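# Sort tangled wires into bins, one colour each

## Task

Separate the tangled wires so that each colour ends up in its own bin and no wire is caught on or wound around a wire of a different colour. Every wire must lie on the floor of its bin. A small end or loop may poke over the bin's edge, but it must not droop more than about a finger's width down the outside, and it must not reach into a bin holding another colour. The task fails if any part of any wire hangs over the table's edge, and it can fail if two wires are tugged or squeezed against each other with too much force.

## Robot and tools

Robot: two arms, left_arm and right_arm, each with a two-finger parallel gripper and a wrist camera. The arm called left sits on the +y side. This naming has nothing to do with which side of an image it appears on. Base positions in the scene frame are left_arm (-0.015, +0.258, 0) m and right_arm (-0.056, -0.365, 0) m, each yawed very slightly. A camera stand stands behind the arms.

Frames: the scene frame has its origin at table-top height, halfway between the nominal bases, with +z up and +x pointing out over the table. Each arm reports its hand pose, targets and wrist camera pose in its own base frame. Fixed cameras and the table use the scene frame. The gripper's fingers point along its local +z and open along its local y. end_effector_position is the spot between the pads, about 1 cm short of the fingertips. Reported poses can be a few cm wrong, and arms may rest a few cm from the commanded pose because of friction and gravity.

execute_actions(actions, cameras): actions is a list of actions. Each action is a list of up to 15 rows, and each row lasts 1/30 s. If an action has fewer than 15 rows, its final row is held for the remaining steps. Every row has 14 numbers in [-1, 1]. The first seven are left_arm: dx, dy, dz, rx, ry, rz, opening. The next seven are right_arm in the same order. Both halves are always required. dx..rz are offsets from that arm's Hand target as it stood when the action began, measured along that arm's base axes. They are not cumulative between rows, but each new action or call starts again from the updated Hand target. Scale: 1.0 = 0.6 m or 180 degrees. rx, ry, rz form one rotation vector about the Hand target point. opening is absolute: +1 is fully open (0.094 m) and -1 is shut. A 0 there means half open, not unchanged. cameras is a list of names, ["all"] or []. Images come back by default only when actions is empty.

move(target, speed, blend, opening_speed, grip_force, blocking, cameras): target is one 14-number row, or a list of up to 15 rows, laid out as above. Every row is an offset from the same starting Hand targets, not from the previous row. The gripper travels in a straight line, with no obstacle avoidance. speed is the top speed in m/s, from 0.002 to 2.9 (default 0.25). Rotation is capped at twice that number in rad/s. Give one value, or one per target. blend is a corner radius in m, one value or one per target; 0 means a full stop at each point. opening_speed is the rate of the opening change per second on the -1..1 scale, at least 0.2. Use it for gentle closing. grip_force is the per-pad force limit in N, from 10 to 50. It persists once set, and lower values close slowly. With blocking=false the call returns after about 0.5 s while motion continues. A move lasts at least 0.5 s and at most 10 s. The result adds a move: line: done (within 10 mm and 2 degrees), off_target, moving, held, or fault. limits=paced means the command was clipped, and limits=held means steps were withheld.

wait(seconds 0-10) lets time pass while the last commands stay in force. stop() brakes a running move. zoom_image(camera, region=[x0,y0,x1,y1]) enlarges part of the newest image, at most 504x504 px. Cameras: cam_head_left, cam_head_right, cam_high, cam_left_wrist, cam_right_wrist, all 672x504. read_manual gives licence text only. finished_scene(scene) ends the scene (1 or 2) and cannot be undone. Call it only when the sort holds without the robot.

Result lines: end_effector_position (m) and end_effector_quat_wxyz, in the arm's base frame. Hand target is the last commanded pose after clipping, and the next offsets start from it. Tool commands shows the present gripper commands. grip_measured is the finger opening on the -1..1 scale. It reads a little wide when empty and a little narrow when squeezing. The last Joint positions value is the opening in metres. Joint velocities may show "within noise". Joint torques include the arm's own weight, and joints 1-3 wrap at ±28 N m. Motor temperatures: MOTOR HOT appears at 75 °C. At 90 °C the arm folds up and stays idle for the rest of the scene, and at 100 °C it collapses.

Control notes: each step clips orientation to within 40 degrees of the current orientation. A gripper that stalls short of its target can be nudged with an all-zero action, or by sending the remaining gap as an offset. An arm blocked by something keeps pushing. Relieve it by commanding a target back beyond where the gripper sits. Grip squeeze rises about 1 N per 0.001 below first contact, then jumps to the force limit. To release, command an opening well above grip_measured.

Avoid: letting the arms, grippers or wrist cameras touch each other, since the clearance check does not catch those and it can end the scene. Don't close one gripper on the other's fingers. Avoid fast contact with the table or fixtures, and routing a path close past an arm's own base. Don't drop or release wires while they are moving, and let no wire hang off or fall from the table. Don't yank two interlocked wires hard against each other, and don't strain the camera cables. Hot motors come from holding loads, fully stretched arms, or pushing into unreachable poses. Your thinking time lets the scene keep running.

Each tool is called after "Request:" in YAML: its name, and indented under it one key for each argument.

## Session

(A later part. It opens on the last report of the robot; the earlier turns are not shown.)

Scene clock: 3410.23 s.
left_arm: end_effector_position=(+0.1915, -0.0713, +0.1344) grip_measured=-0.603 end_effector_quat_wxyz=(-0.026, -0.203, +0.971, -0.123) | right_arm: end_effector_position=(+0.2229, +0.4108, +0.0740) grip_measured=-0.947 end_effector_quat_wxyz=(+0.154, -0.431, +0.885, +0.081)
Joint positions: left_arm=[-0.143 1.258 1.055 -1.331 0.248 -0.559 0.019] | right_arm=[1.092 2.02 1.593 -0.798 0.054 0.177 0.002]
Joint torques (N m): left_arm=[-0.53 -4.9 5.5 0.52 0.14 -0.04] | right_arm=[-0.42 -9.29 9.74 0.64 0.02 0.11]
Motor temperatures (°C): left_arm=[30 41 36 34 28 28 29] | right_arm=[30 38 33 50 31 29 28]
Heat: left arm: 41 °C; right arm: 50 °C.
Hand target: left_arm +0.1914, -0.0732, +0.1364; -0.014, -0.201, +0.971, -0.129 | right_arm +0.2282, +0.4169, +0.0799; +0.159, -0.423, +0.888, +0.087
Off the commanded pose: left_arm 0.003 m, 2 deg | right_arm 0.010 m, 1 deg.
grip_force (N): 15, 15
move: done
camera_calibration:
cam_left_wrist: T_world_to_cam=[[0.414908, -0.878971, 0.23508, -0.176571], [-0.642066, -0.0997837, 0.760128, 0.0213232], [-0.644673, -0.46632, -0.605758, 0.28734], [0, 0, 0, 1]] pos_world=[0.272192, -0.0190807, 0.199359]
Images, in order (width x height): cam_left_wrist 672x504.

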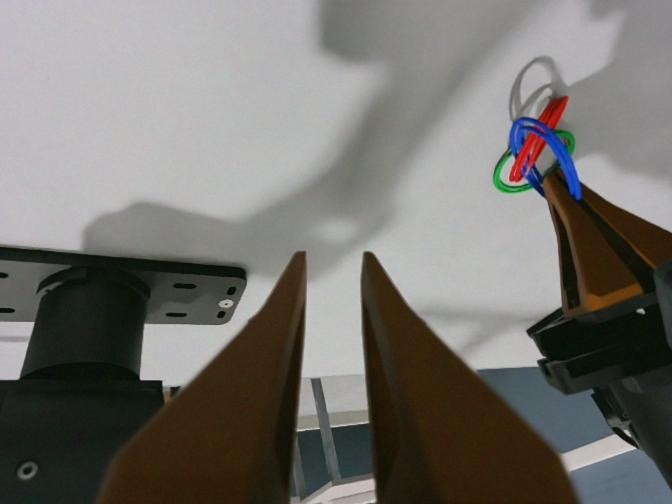

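Request:
move:
  target: [0, 0, 0, 0, 0, 0, -0.6, -0.01, -0.013, 0.06, 0.25, -0.181, 0, -0.95]
  speed: 0.06

Request:
move:
  target: [0, 0, 0, 0, 0, 0, -0.6, 0, 0, 0, 0.29, 0.394, -0.104, -0.95]
  speed: 0.1
  cameras: ["cam_head_left", "cam_high", "cam_left_wrist", "cam_right_wrist"]

Scene clock: 3569.13 s.
left_arm: end_effector_position=(+0.1917, -0.0713, +0.1344) grip_measured=-0.603 end_effector_quat_wxyz=(-0.025, -0.203, +0.971, -0.123) | right_arm: end_effector_position=(+0.2237, +0.4104, +0.1184) grip_measured=-0.947 end_effector_quat_wxyz=(+0.538, -0.336, +0.713, +0.300)
Joint positions: left_arm=[-0.143 1.258 1.055 -1.331 0.248 -0.559 0.019] | right_arm=[1.141 1.764 0.618 0.898 0.187 0.114 0.002]
Joint torques (N m): left_arm=[-0.53 -4.93 5.46 0.53 0.14 -0.04] | right_arm=[0.4 -6.35 4.4 1.88 0.16 -0.08]
Motor temperatures (°C): left_arm=[30 38 34 33 28 28 29] | right_arm=[30 39 34 44 31 29 28]
Heat: left arm: 38 °C; right arm: 44 °C.
Hand target: left_arm +0.1914, -0.0733, +0.1364; -0.014, -0.201, +0.971, -0.129 | right_arm +0.2222, +0.4090, +0.1159; +0.543, -0.338, +0.709, +0.296
Off the commanded pose: left_arm 0.003 m, 1 deg | right_arm 0.003 m, 1 deg.
grip_force (N): 15, 15
move: done

Scene clock: 3577.60 s.
left_arm: end_effector_position=(+0.1917, -0.0713, +0.1344) grip_measured=-0.603 end_effector_quat_wxyz=(-0.025, -0.203, +0.971, -0.123) | right_arm: end_effector_position=(+0.2215, +0.4138, +0.1225) grip_measured=-0.947 end_effector_quat_wxyz=(+0.169, +0.250, +0.731, +0.612)
Joint positions: left_arm=[-0.143 1.258 1.055 -1.331 0.248 -0.559 0.019] | right_arm=[1.141 1.792 0.604 0.99 0.168 1.664 0.002]
Joint torques (N m): left_arm=[-0.53 -4.93 5.52 0.53 0.15 -0.03] | right_arm=[-0.34 -6.3 3.73 1.8 0.06 -0.03]
Heat: left arm: 38 °C; right arm: 46 °C.
Hand target: left_arm +0.1914, -0.0733, +0.1364; -0.014, -0.201, +0.971, -0.129 | right_arm +0.2222, +0.4090, +0.1157; +0.171, +0.253, +0.732, +0.609
Off the commanded pose: left_arm 0.003 m, 1 deg | right_arm 0.008 m, 1 deg.
grip_force (N): 15, 15
move: done
camera_calibration:
cam_left_wrist: T_world_to_cam=[[0.41467, -0.878976, 0.235477, -0.176627], [-0.642707, -0.0997116, 0.759595, 0.021671], [-0.644186, -0.466324, -0.606272, 0.287374], [0, 0, 0, 1]] pos_world=[0.272293, -0.0190806, 0.199357]
cam_right_wrist: T_world_to_cam=[[-0.160036, -0.164126, -0.973371, 0.219595], [-0.96697, -0.172111, 0.188005, 0.270991], [-0.198385, 0.971308, -0.131161, -0.224701], [0, 0, 0, 1]] pos_world=[0.252607, 0.300936, 0.133327]
Images, in order (width x height): cam_head_left 672x504, cam_high 672x504, cam_left_wrist 672x504, cam_right_wrist 672x504.

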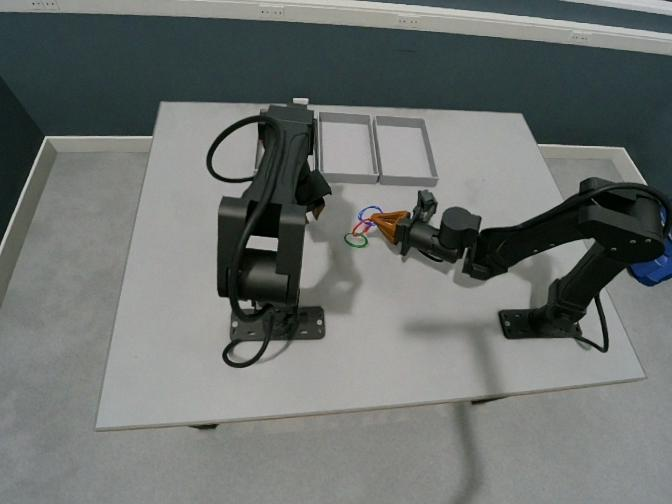

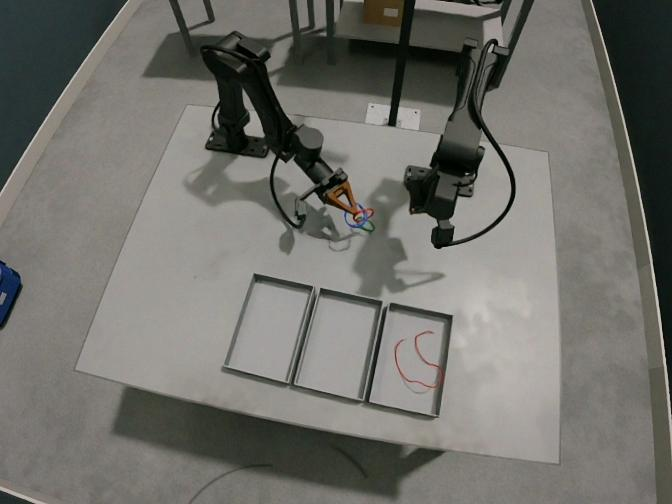

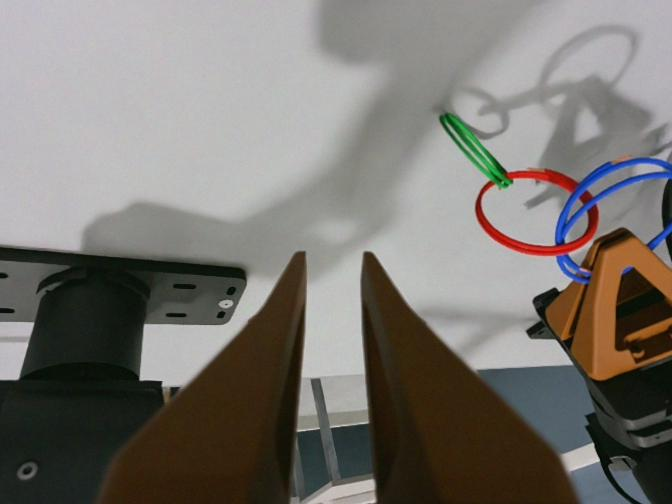

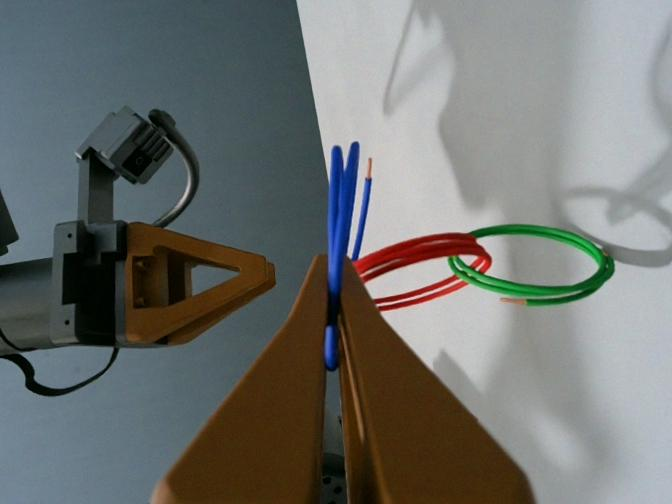

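Request:
zoom_image:
  camera: "cam_right_wrist"
  region: [270, 120, 520, 380]

Request:
zoom_image:
  camera: "cam_left_wrist"
  region: [460, 130, 672, 342]

Request:
zoom_image:
  camera: "cam_high"
  region: [320, 180, 390, 250]

Request:
zoom_image:
  camera: "cam_head_left"
  region: [335, 195, 415, 265]

Scaled by 1.938 from the camera's 672x504 image, which has a finer 960x720 frame.

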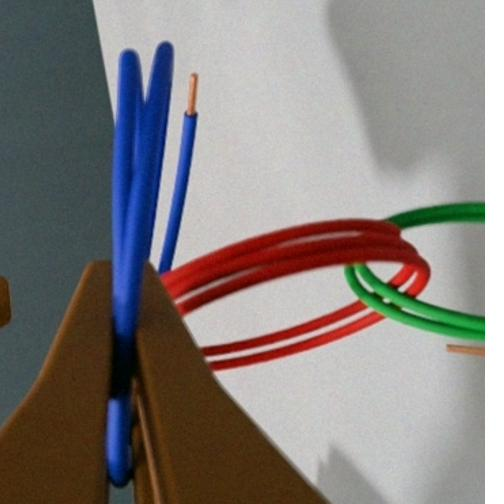

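Scaled by 2.377 from the camera's 672x504 image, which has a finer 960x720 frame.

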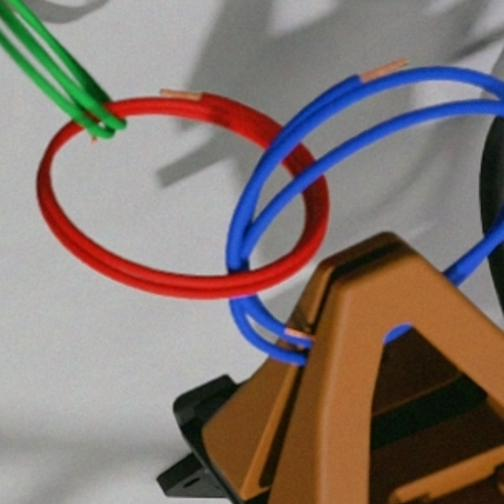

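Scaled by 7.200 from the camera's 672x504 image, which has a finer 960x720 frame.

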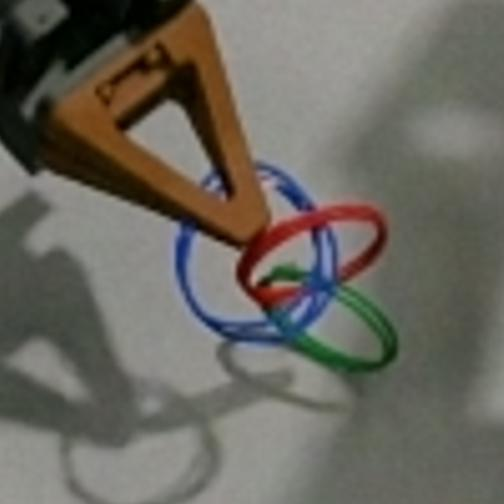

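Scaled by 6.300 from the camera's 672x504 image, which has a finer 960x720 frame.

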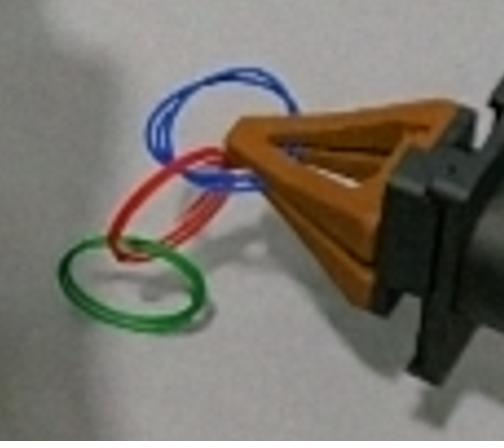

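Request:
move:
  target:
    - [0.05, -0.083, 0.133, 0.04, 0.073, 0.364, -0.65, 0, 0, 0, 0, 0, 0, -0.95]
    - [0.083, -0.19, 0.06, 0.04, 0.073, 0.364, -0.65, 0, 0, 0, 0, 0, 0, -0.95]
  blend: [0.02, 0]
  speed: 0.12
  cameras: ["cam_high", "cam_left_wrist", "cam_right_wrist"]

Request:
zoom_image:
  camera: "cam_right_wrist"
  region: [200, 100, 450, 350]

Request:
zoom_image:
  camera: "cam_left_wrist"
  region: [180, 130, 460, 410]

Scene clock: 3617.03 s.
left_arm: end_effector_position=(+0.2413, -0.1852, +0.1733) grip_measured=-0.647 end_effector_quat_wxyz=(+0.050, +0.682, -0.729, +0.044) | right_arm: end_effector_position=(+0.2215, +0.4138, +0.1225) grip_measured=-0.947 end_effector_quat_wxyz=(+0.169, +0.251, +0.731, +0.612)
Joint positions: left_arm=[-0.588 1.643 1.563 -1.428 0.118 -2.096 0.017] | right_arm=[1.141 1.792 0.604 0.99 0.168 1.665 0.002]
Joint torques (N m): left_arm=[-0.42 -5.75 7.19 0.33 0.05 -0.1] | right_arm=[-0.35 -6.41 3.71 1.87 0.02 -0.01]
Heat: left arm: 38 °C; right arm: 48 °C.
Hand target: left_arm +0.2412, -0.1872, +0.1724; +0.035, +0.706, -0.707, +0.036 | right_arm +0.2222, +0.4090, +0.1157; +0.171, +0.253, +0.732, +0.609
Off the commanded pose: left_arm 0.002 m, 4 deg | right_arm 0.008 m, 1 deg.
joint sent to its limit (left arm) — joint 6 (wrist roll), lower limit. The joint targets are off in orientation, not in position.
grip_force (N): 15, 15
move: off_target (left_arm)
camera_calibration:
cam_left_wrist: T_world_to_cam=[[0.998753, -0.0498648, 0.00241783, -0.253494], [-0.0319337, -0.60088, 0.798701, -0.23435], [-0.0383742, -0.797783, -0.601723, 0.0815629], [0, 0, 0, 1]] pos_world=[0.248825, -0.0883869, 0.236867]
cam_right_wrist: T_world_to_cam=[[-0.160712, -0.163732, -0.973326, 0.219528], [-0.966859, -0.172091, 0.188593, 0.2708], [-0.19838, 0.971379, -0.130649, -0.224825], [0, 0, 0, 1]] pos_world=[0.252506, 0.300936, 0.133228]
Images, in order (width x height): cam_high 672x504, cam_left_wrist 672x504, cam_right_wrist 672x504.

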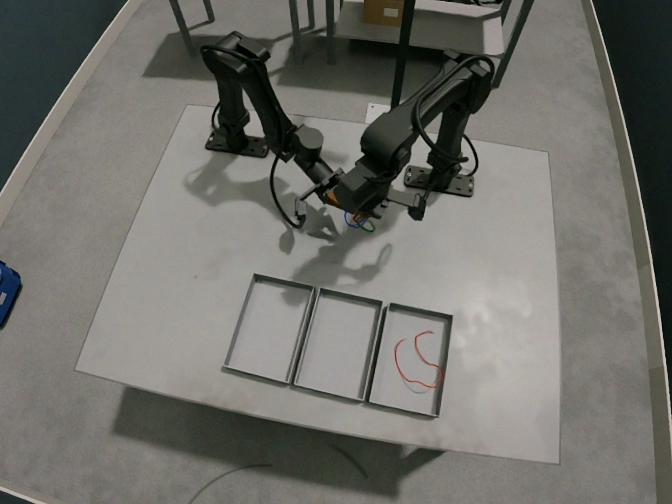

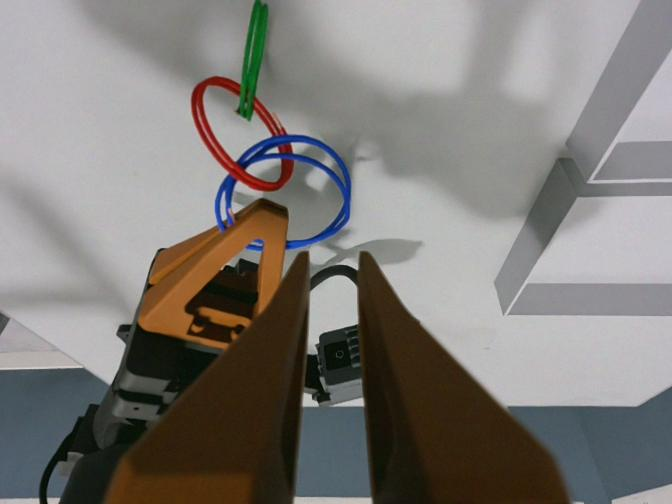

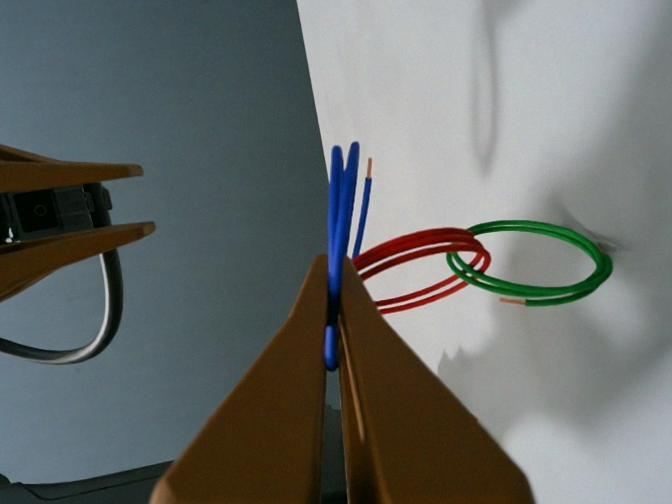

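Scaled by 2.016 from the camera's 672x504 image, which has a finer 960x720 frame.

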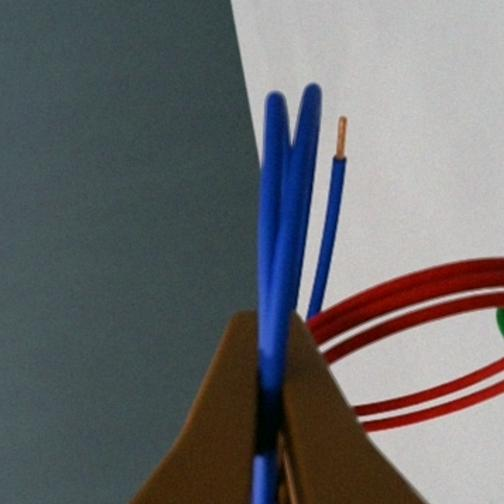

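Scaled by 1.800 from the camera's 672x504 image, which has a finer 960x720 frame.

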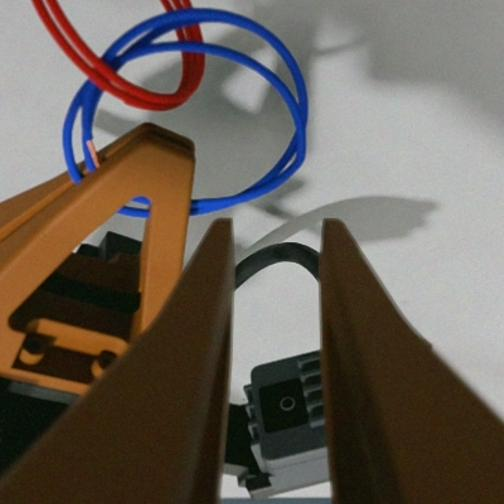

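Request:
execute_actions:
  actions: []

Scene clock: 3637.53 s.
left_arm: end_effector_position=(+0.2414, -0.1852, +0.1733) grip_measured=-0.647 end_effector_quat_wxyz=(+0.050, +0.682, -0.728, +0.044) | right_arm: end_effector_position=(+0.2215, +0.4138, +0.1225) grip_measured=-0.947 end_effector_quat_wxyz=(+0.169, +0.251, +0.731, +0.612)
Joint positions: left_arm=[-0.588 1.643 1.563 -1.428 0.118 -2.096 0.017] | right_arm=[1.141 1.792 0.604 0.99 0.168 1.665 0.002]
Joint velocities: within noise
Joint torques (N m): left_arm=[-0.44 -5.72 7.2 0.35 0.05 -0.09] | right_arm=[-0.42 -6.31 3.7 1.83 0.02 0.02]
Motor temperatures (°C): left_arm=[30 38 36 33 28 28 29] | right_arm=[30 38 33 49 31 29 28]
Heat: left arm: 38 °C; right arm: 49 °C.
Hand target: left_arm +0.2412, -0.1872, +0.1724; +0.035, +0.706, -0.707, +0.036 | right_arm +0.2222, +0.4090, +0.1157; +0.171, +0.253, +0.732, +0.609
Tool commands: left_gripper/opening=-0.65 right_gripper/opening=-0.95
Off the commanded pose: left_arm 0.002 m, 4 deg | right_arm 0.008 m, 1 deg.
grip_force (N): 15, 15
camera_calibration:
cam_left_wrist: T_world_to_cam=[[0.998772, -0.0494683, 0.00272943, -0.253545], [-0.031939, -0.60078, 0.798776, -0.234418], [-0.0378743, -0.797882, -0.601622, 0.0813277], [0, 0, 0, 1]] pos_world=[0.248826, -0.0884861, 0.236868]
cam_right_wrist: T_world_to_cam=[[-0.160712, -0.163732, -0.973326, 0.219528], [-0.966859, -0.172091, 0.188593, 0.2708], [-0.19838, 0.971379, -0.130649, -0.224825], [0, 0, 0, 1]] pos_world=[0.252506, 0.300936, 0.133228]

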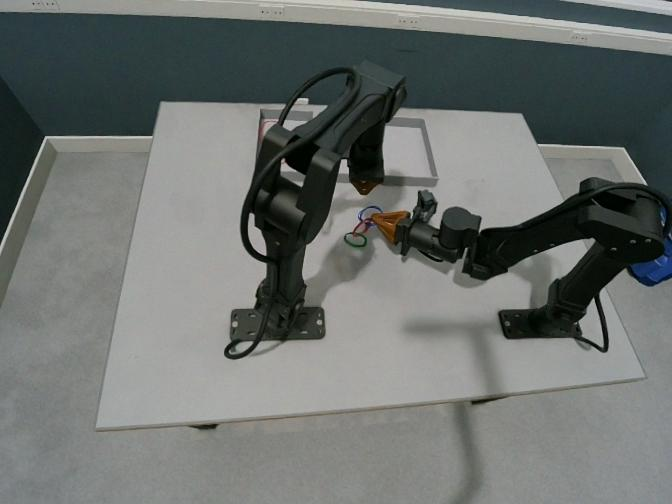

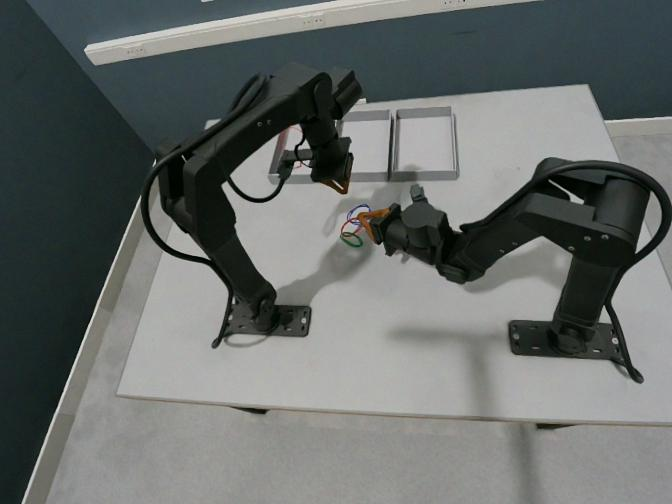

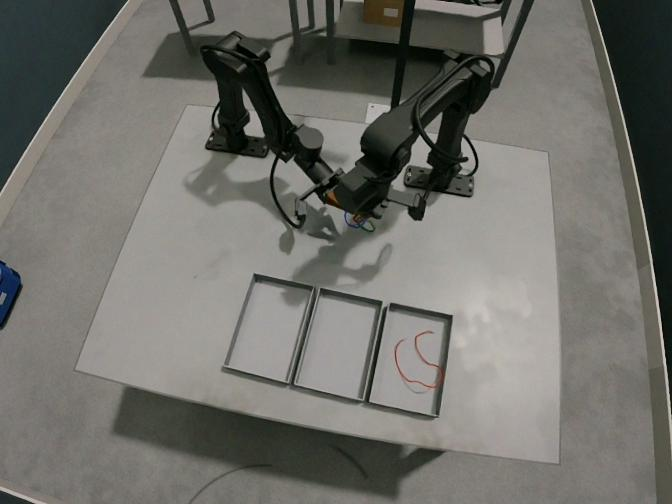

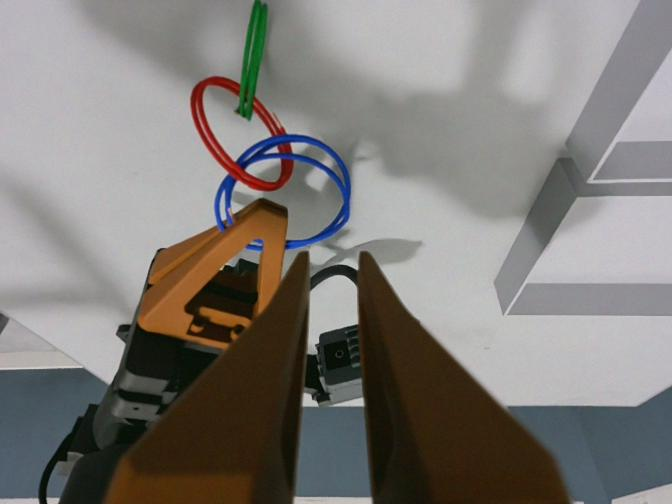

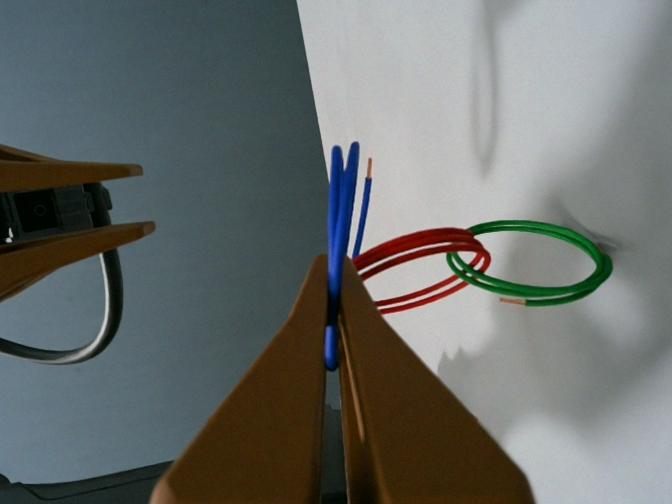

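Request:
zoom_image:
  camera: "cam_left_wrist"
  region: [180, 60, 430, 300]

Request:
zoom_image:
  camera: "cam_right_wrist"
  region: [60, 100, 420, 340]

Scaled by 2.016 from the camera's 672x504 image, which has a finer 960x720 frame.

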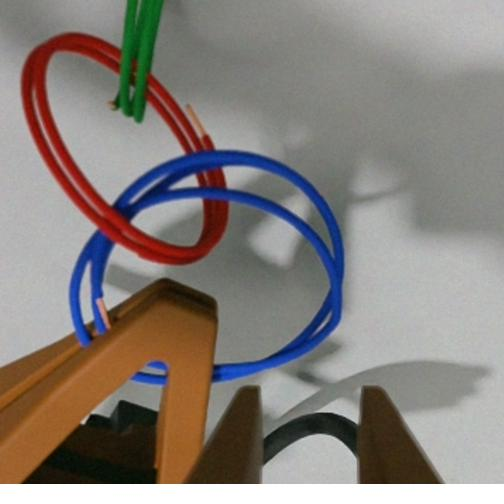

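Scaled by 1.400 from the camera's 672x504 image, which has a finer 960x720 frame.

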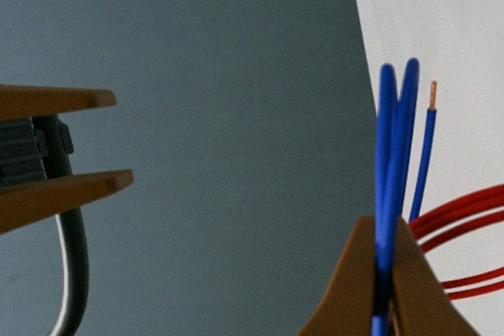

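Request:
move:
  target: [0.0122, -0.0450, 0.0, 0, 0, 0, -0.65, 0, 0, 0, 0, 0, 0, -0.95]
  speed: 0.08
  cameras: ["cam_left_wrist", "cam_right_wrist"]

Scene clock: 3835.37 s.
left_arm: end_effector_position=(+0.2485, -0.2119, +0.1728) grip_measured=-0.647 end_effector_quat_wxyz=(-0.060, -0.664, +0.743, -0.048) | right_arm: end_effector_position=(+0.2215, +0.4138, +0.1225) grip_measured=-0.947 end_effector_quat_wxyz=(+0.169, +0.251, +0.731, +0.612)
Joint positions: left_arm=[-0.633 1.723 1.648 -1.427 0.138 -2.097 0.017] | right_arm=[1.141 1.792 0.604 0.991 0.168 1.665 0.002]
Joint torques (N m): left_arm=[-0.4 -5.93 8.27 0.26 0.06 -0.1] | right_arm=[-0.51 -6.45 3.75 1.85 0.02 -0.01]
Motor temperatures (°C): left_arm=[30 38 36 32 28 28 29] | right_arm=[30 36 33 55 31 29 28]
Heat: left arm: 38 °C; right arm: 55 °C.
Hand target: left_arm +0.2485, -0.2142, +0.1724; -0.035, -0.706, +0.707, -0.036 | right_arm +0.2222, +0.4090, +0.1157; +0.171, +0.253, +0.732, +0.609
Off the commanded pose: left_arm 0.002 m, 7 deg | right_arm 0.008 m, 1 deg.
joint sent to its limit (left arm) — joint 6 (wrist roll), lower limit. The joint targets are off in orientation, not in position.
grip_force (N): 15, 15
move: off_target (left_arm)
camera_calibration:
cam_left_wrist: T_world_to_cam=[[0.995409, -0.0956858, -0.00226508, -0.270061], [-0.0541847, -0.58287, 0.810757, -0.242483], [-0.0788981, -0.806912, -0.585379, 0.0654981], [0, 0, 0, 1]] pos_world=[0.26085, -0.114326, 0.234324]
cam_right_wrist: T_world_to_cam=[[-0.160583, -0.163304, -0.973419, 0.219493], [-0.966883, -0.172183, 0.18839, 0.270939], [-0.198371, 0.971434, -0.130246, -0.224865], [0, 0, 0, 1]] pos_world=[0.252606, 0.300937, 0.133328]
Images, in order (width x height): cam_left_wrist 672x504, cam_right_wrist 672x504.

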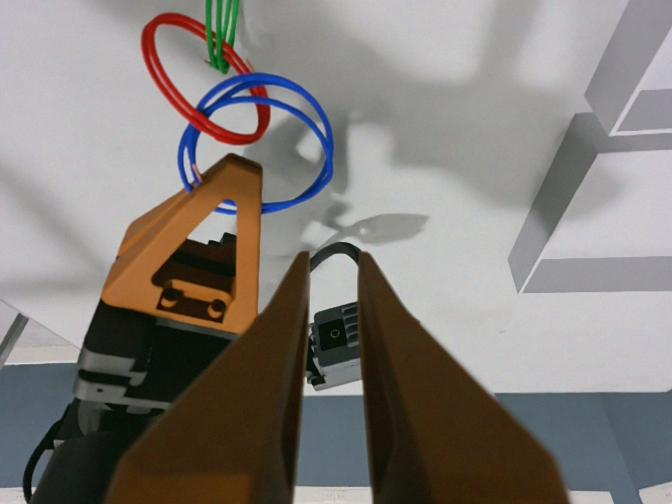

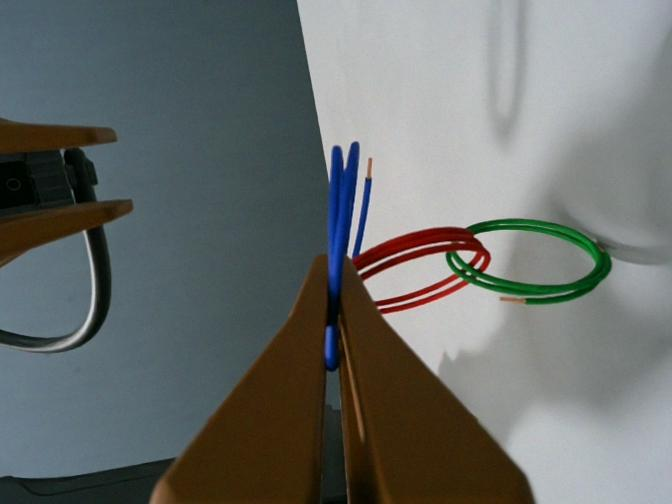

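Request:
move:
  target: [-0.0055, -0.0127, -0.0822, 0, 0, 0, -0.65, 0, 0, 0, 0, 0, 0, -0.95]
  speed: 0.06
  cameras: ["cam_left_wrist", "cam_right_wrist"]

Request:
zoom_image:
  camera: "cam_right_wrist"
  region: [220, 60, 460, 300]

Request:
zoom_image:
  camera: "cam_left_wrist"
  region: [200, 100, 440, 340]

Scene clock: 3857.00 s.
left_arm: end_effector_position=(+0.2505, -0.2225, +0.1328) grip_measured=-0.647 end_effector_quat_wxyz=(-0.062, -0.657, +0.749, -0.058) | right_arm: end_effector_position=(+0.2215, +0.4138, +0.1225) grip_measured=-0.947 end_effector_quat_wxyz=(+0.169, +0.251, +0.731, +0.612)
Joint positions: left_arm=[-0.651 1.723 1.486 -1.245 0.145 -2.097 0.017] | right_arm=[1.141 1.792 0.604 0.991 0.168 1.665 0.002]
Joint torques (N m): left_arm=[-0.58 -6.12 5.44 0.4 0.06 -0.09] | right_arm=[-0.43 -6.31 3.77 1.79 0.04 0]
Motor temperatures (°C): left_arm=[30 38 37 32 28 28 29] | right_arm=[30 36 33 55 31 29 28]
Heat: left arm: 38 °C; right arm: 55 °C.
Hand target: left_arm +0.2452, -0.2219, +0.1230; -0.035, -0.706, +0.707, -0.036 | right_arm +0.2222, +0.4090, +0.1157; +0.171, +0.253, +0.732, +0.609
Off the commanded pose: left_arm 0.011 m, 8 deg | right_arm 0.008 m, 1 deg.
joint sent to its limit (left arm) — joint 6 (wrist roll), lower limit. The joint targets are off in orientation, not in position.
grip_force (N): 15, 15
move: off_target (left_arm)
camera_calibration:
cam_left_wrist: T_world_to_cam=[[0.993416, -0.114016, 0.0111842, -0.278557], [-0.0742992, -0.566888, 0.820437, -0.208845], [-0.0872024, -0.815866, -0.571627, 0.0319448], [0, 0, 0, 1]] pos_world=[0.263992, -0.124089, 0.19272]
cam_right_wrist: T_world_to_cam=[[-0.160583, -0.163304, -0.973419, 0.219493], [-0.966883, -0.172183, 0.18839, 0.270939], [-0.198371, 0.971434, -0.130246, -0.224865], [0, 0, 0, 1]] pos_world=[0.252606, 0.300937, 0.133328]
Images, in order (width x height): cam_left_wrist 672x504, cam_right_wrist 672x504.

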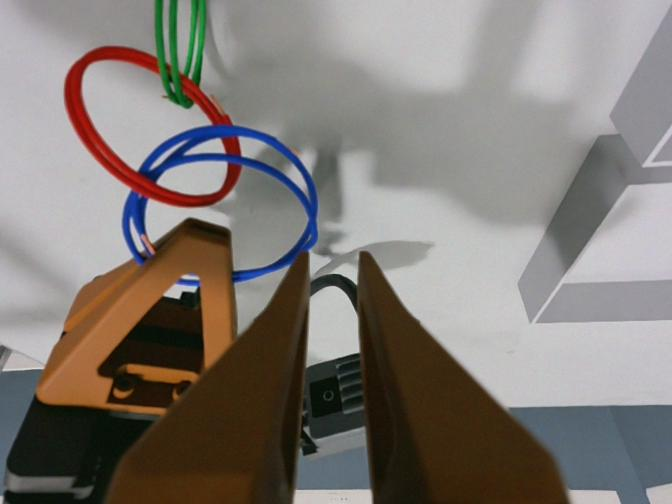

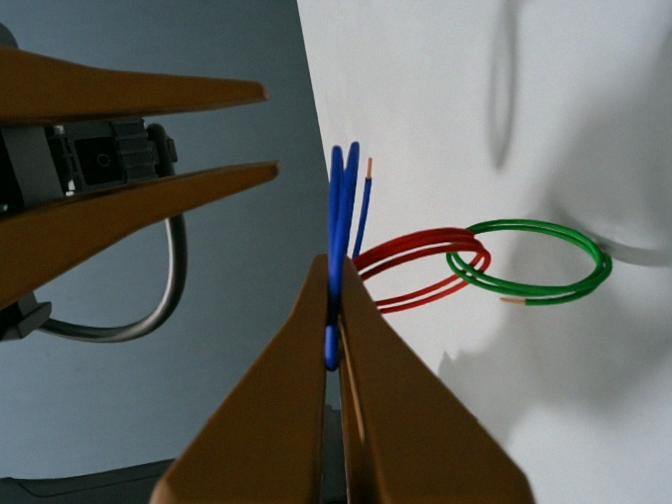

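Scaled by 2.100 from the camera's 672x504 image, which has a finer 960x720 frame.

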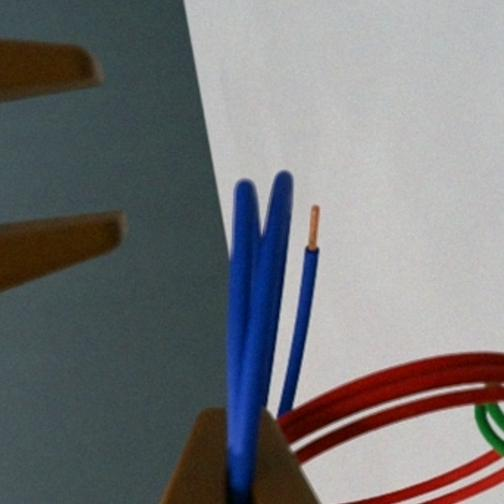

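Scaled by 2.100 from the camera's 672x504 image, which has a finer 960x720 frame.

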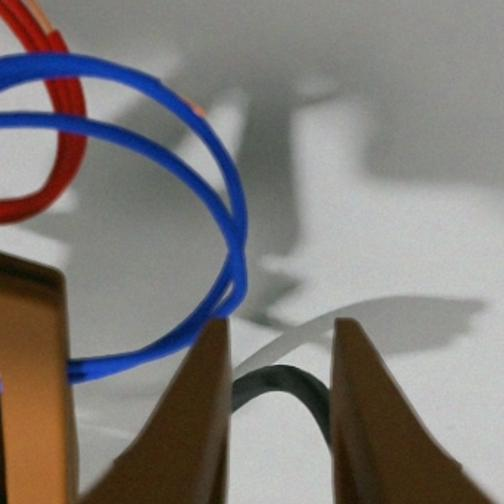

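Request:
move:
  target: [-0.0095, -0.0028, -0.0164, 0, 0, 0, -0.65, 0, 0, 0, 0, 0, 0, -0.95]
  speed: 0.05
  cameras: ["cam_left_wrist", "cam_right_wrist"]

Request:
zoom_image:
  camera: "cam_right_wrist"
  region: [220, 60, 460, 300]

Request:
zoom_image:
  camera: "cam_left_wrist"
  region: [200, 100, 440, 340]

Scene clock: 3902.33 s.
left_arm: end_effector_position=(+0.2453, -0.2245, +0.1201) grip_measured=-0.647 end_effector_quat_wxyz=(-0.066, -0.653, +0.753, -0.053) | right_arm: end_effector_position=(+0.2215, +0.4138, +0.1225) grip_measured=-0.947 end_effector_quat_wxyz=(+0.169, +0.251, +0.731, +0.612)
Joint positions: left_arm=[-0.663 1.723 1.436 -1.204 0.151 -2.097 0.017] | right_arm=[1.141 1.792 0.604 0.991 0.168 1.665 0.002]
Joint torques (N m): left_arm=[-0.58 -6.74 5.38 0.4 0.06 -0.09] | right_arm=[-0.54 -6.27 3.69 1.83 0.03 -0.02]
Motor temperatures (°C): left_arm=[30 38 35 32 28 28 29] | right_arm=[30 36 33 56 31 29 28]
Heat: left arm: 38 °C; right arm: 56 °C.
Hand target: left_arm +0.2396, -0.2235, +0.1132; -0.035, -0.706, +0.707, -0.036 | right_arm +0.2222, +0.4090, +0.1157; +0.171, +0.253, +0.732, +0.608
Off the commanded pose: left_arm 0.009 m, 9 deg | right_arm 0.008 m, 1 deg.
joint sent to its limit (left arm) — joint 6 (wrist roll), lower limit. The joint targets are off in orientation, not in position.
grip_force (N): 15, 15
move: off_target (left_arm)
camera_calibration:
cam_left_wrist: T_world_to_cam=[[0.992048, -0.125859, 0.000298889, -0.274416], [-0.0722208, -0.567311, 0.820331, -0.200494], [-0.103077, -0.813829, -0.571889, 0.0269894], [0, 0, 0, 1]] pos_world=[0.260536, -0.126316, 0.179989]
cam_right_wrist: T_world_to_cam=[[-0.160583, -0.163304, -0.973419, 0.219493], [-0.966883, -0.172183, 0.18839, 0.270939], [-0.198371, 0.971434, -0.130246, -0.224865], [0, 0, 0, 1]] pos_world=[0.252606, 0.300937, 0.133328]
Images, in order (width x height): cam_left_wrist 672x504, cam_right_wrist 672x504.

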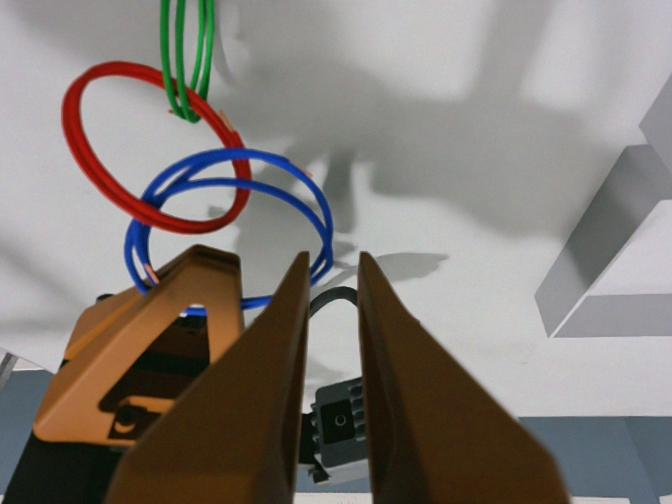

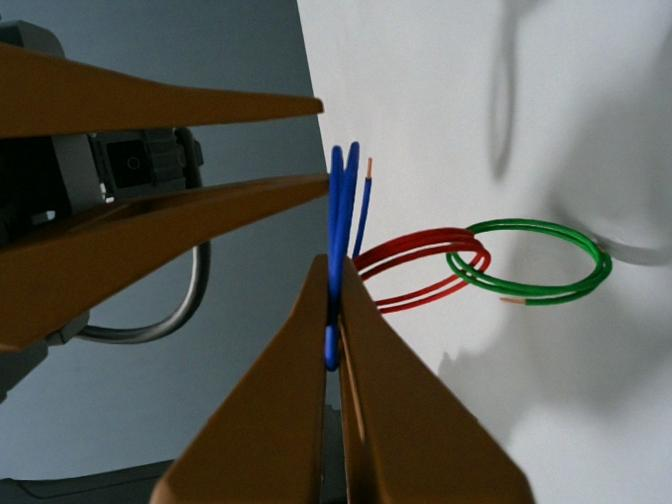

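Scaled by 2.100 from the camera's 672x504 image, which has a finer 960x720 frame.

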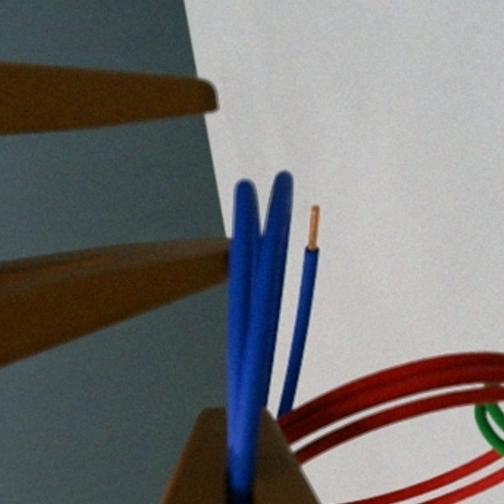

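Scaled by 2.100 from the camera's 672x504 image, which has a finer 960x720 frame.

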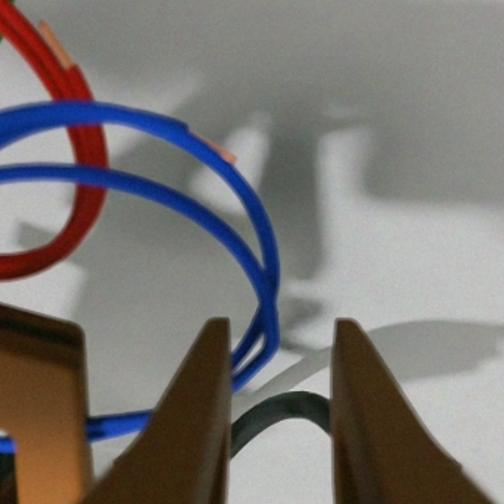

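Request:
move:
  target: [0.0, -0.001, -0.0068, 0, 0, 0, -0.65, 0, 0, 0, 0, 0, 0, -0.95]
  speed: 0.03
  cameras: ["cam_left_wrist", "cam_right_wrist"]

Request:
zoom_image:
  camera: "cam_right_wrist"
  region: [220, 60, 460, 300]

Request:
zoom_image:
  camera: "cam_left_wrist"
  region: [240, 140, 440, 340]

Scene clock: 3917.13 s.
left_arm: end_effector_position=(+0.2457, -0.2249, +0.1169) grip_measured=-0.647 end_effector_quat_wxyz=(-0.066, -0.652, +0.753, -0.055) | right_arm: end_effector_position=(+0.2215, +0.4138, +0.1225) grip_measured=-0.947 end_effector_quat_wxyz=(+0.169, +0.251, +0.731, +0.612)
Joint positions: left_arm=[-0.663 1.723 1.423 -1.188 0.151 -2.097 0.017] | right_arm=[1.141 1.792 0.604 0.991 0.168 1.665 0.002]
Joint torques (N m): left_arm=[-0.68 -6.6 5.39 0.4 0.07 -0.09] | right_arm=[-0.53 -6.46 3.71 1.86 0.05 0.01]
Motor temperatures (°C): left_arm=[30 38 35 32 28 28 29] | right_arm=[30 36 32 56 31 29 28]
Heat: left arm: 38 °C; right arm: 56 °C.
Hand target: left_arm +0.2396, -0.2242, +0.1092; -0.035, -0.706, +0.707, -0.036 | right_arm +0.2222, +0.4090, +0.1157; +0.171, +0.253, +0.732, +0.608
Off the commanded pose: left_arm 0.010 m, 9 deg | right_arm 0.008 m, 1 deg.
joint sent to its limit (left arm) — joint 6 (wrist roll), lower limit. The joint targets are off in orientation, not in position.
grip_force (N): 15, 15
move: off_target (left_arm)
camera_calibration:
cam_left_wrist: T_world_to_cam=[[0.992037, -0.125919, 0.00272306, -0.275185], [-0.0740372, -0.565531, 0.821397, -0.197355], [-0.101889, -0.815058, -0.57035, 0.0241006], [0, 0, 0, 1]] pos_world=[0.260838, -0.126618, 0.176602]
cam_right_wrist: T_world_to_cam=[[-0.160583, -0.163304, -0.973419, 0.219493], [-0.966883, -0.172183, 0.18839, 0.270939], [-0.198371, 0.971434, -0.130246, -0.224865], [0, 0, 0, 1]] pos_world=[0.252606, 0.300937, 0.133328]
Images, in order (width x height): cam_left_wrist 672x504, cam_right_wrist 672x504.

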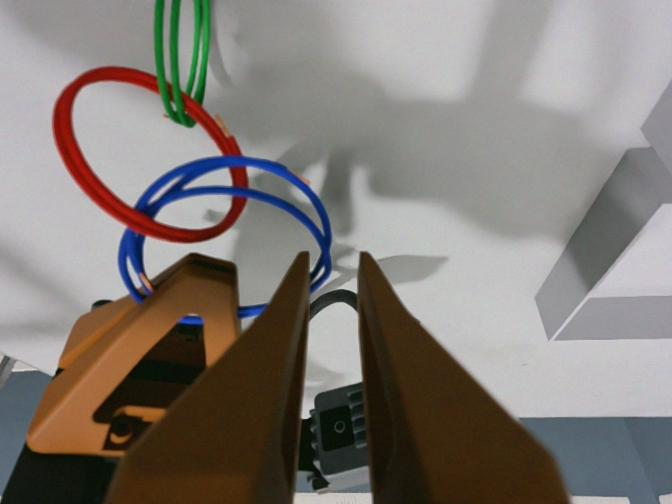

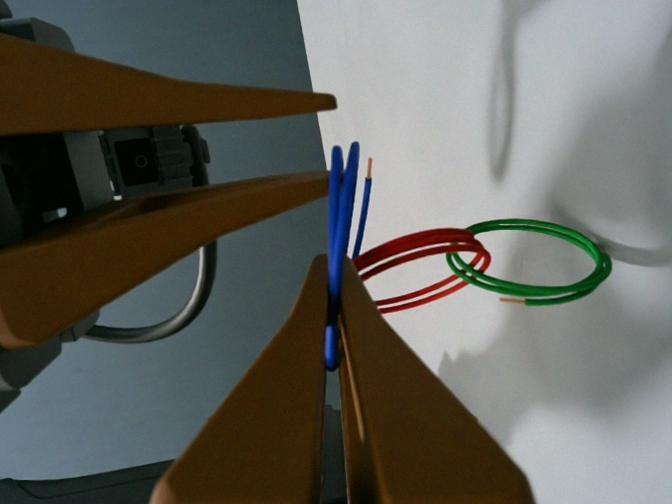

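Scaled by 2.100 from the camera's 672x504 image, which has a finer 960x720 frame.

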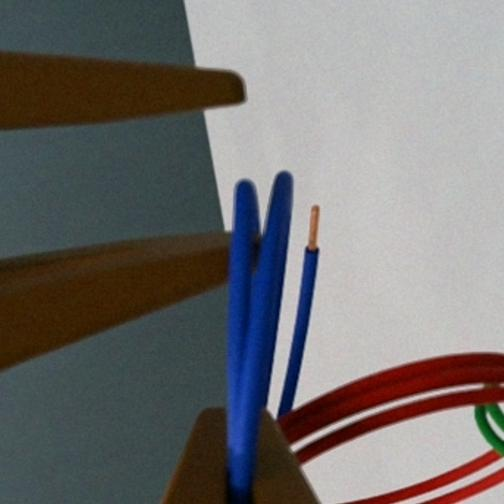

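Scaled by 2.520 from the camera's 672x504 image, which has a finer 960x720 frame.

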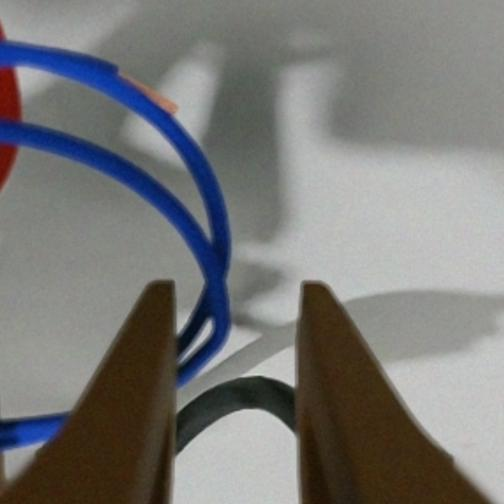

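Request:
move:
  target: [0.0, 0.0, -0.001, 0, 0, 0, -0.97, 0, 0, 0, 0, 0, 0, -0.95]
  speed: 0.03
  opening_speed: 0.3
  cameras: ["cam_left_wrist", "cam_right_wrist"]

Request:
zoom_image:
  camera: "cam_right_wrist"
  region: [220, 60, 460, 300]

Request:
zoom_image:
  camera: "cam_left_wrist"
  region: [240, 140, 440, 340]

Scene clock: 3933.67 s.
left_arm: end_effector_position=(+0.2450, -0.2257, +0.1170) grip_measured=-0.930 end_effector_quat_wxyz=(-0.068, -0.652, +0.753, -0.055) | right_arm: end_effector_position=(+0.2235, +0.4128, +0.1226) grip_measured=-0.947 end_effector_quat_wxyz=(+0.171, +0.253, +0.730, +0.612)
Joint positions: left_arm=[-0.664 1.723 1.423 -1.188 0.154 -2.097 0.003] | right_arm=[1.137 1.792 0.604 0.991 0.169 1.665 0.002]
Joint torques (N m): left_arm=[-0.57 -6.5 5.27 0.42 0.04 -0.09] | right_arm=[-0.05 -6.35 3.79 1.83 0.02 -0.02]
Motor temperatures (°C): left_arm=[30 38 35 32 28 28 29] | right_arm=[30 36 32 56 31 29 28]
Heat: left arm: 38 °C; right arm: 56 °C.
Hand target: left_arm +0.2395, -0.2242, +0.1086; -0.035, -0.706, +0.707, -0.036 | right_arm +0.2223, +0.4089, +0.1157; +0.171, +0.253, +0.732, +0.608
Off the commanded pose: left_arm 0.010 m, 9 deg | right_arm 0.008 m, 0 deg.
joint sent to its limit (left arm) — joint 6 (wrist roll), lower limit. The joint targets are off in orientation, not in position.
grip_force (N): 15, 15
move: off_target (left_arm)
camera_calibration:
cam_left_wrist: T_world_to_cam=[[0.99187, -0.127248, 0.00110938, -0.274711], [-0.0732048, -0.563441, 0.822907, -0.197923], [-0.104088, -0.816298, -0.568175, 0.0234607], [0, 0, 0, 1]] pos_world=[0.260431, -0.127323, 0.176507]
cam_right_wrist: T_world_to_cam=[[-0.161035, -0.162212, -0.973527, 0.21939], [-0.967935, -0.166732, 0.187891, 0.270659], [-0.192797, 0.972568, -0.130161, -0.225103], [0, 0, 0, 1]] pos_world=[0.253911, 0.299643, 0.133428]
Images, in order (width x height): cam_left_wrist 672x504, cam_right_wrist 672x504.

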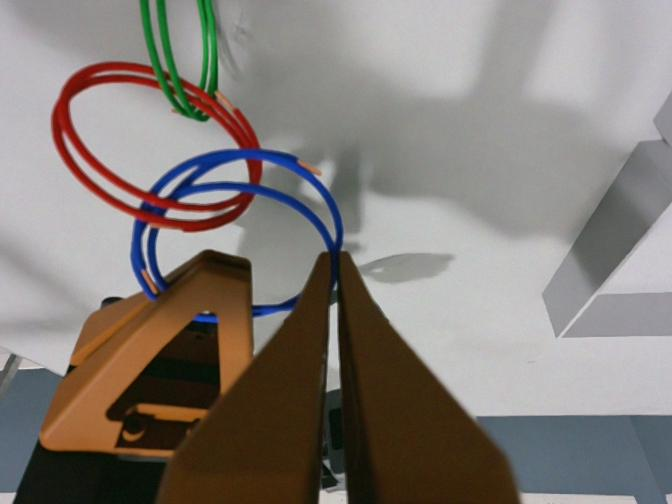

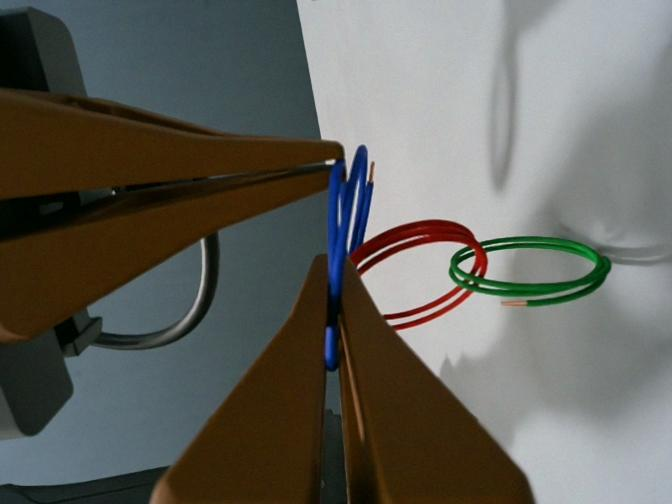

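Scaled by 2.100 from the camera's 672x504 image, which has a finer 960x720 frame.

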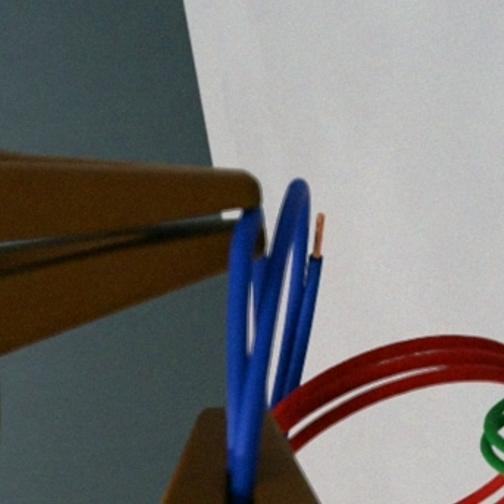

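Scaled by 2.520 from the camera's 672x504 image, which has a finer 960x720 frame.

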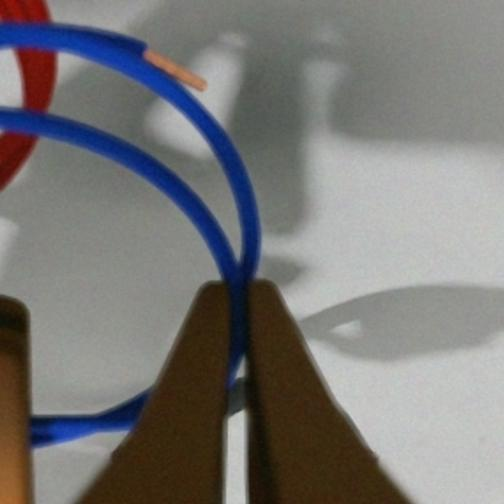

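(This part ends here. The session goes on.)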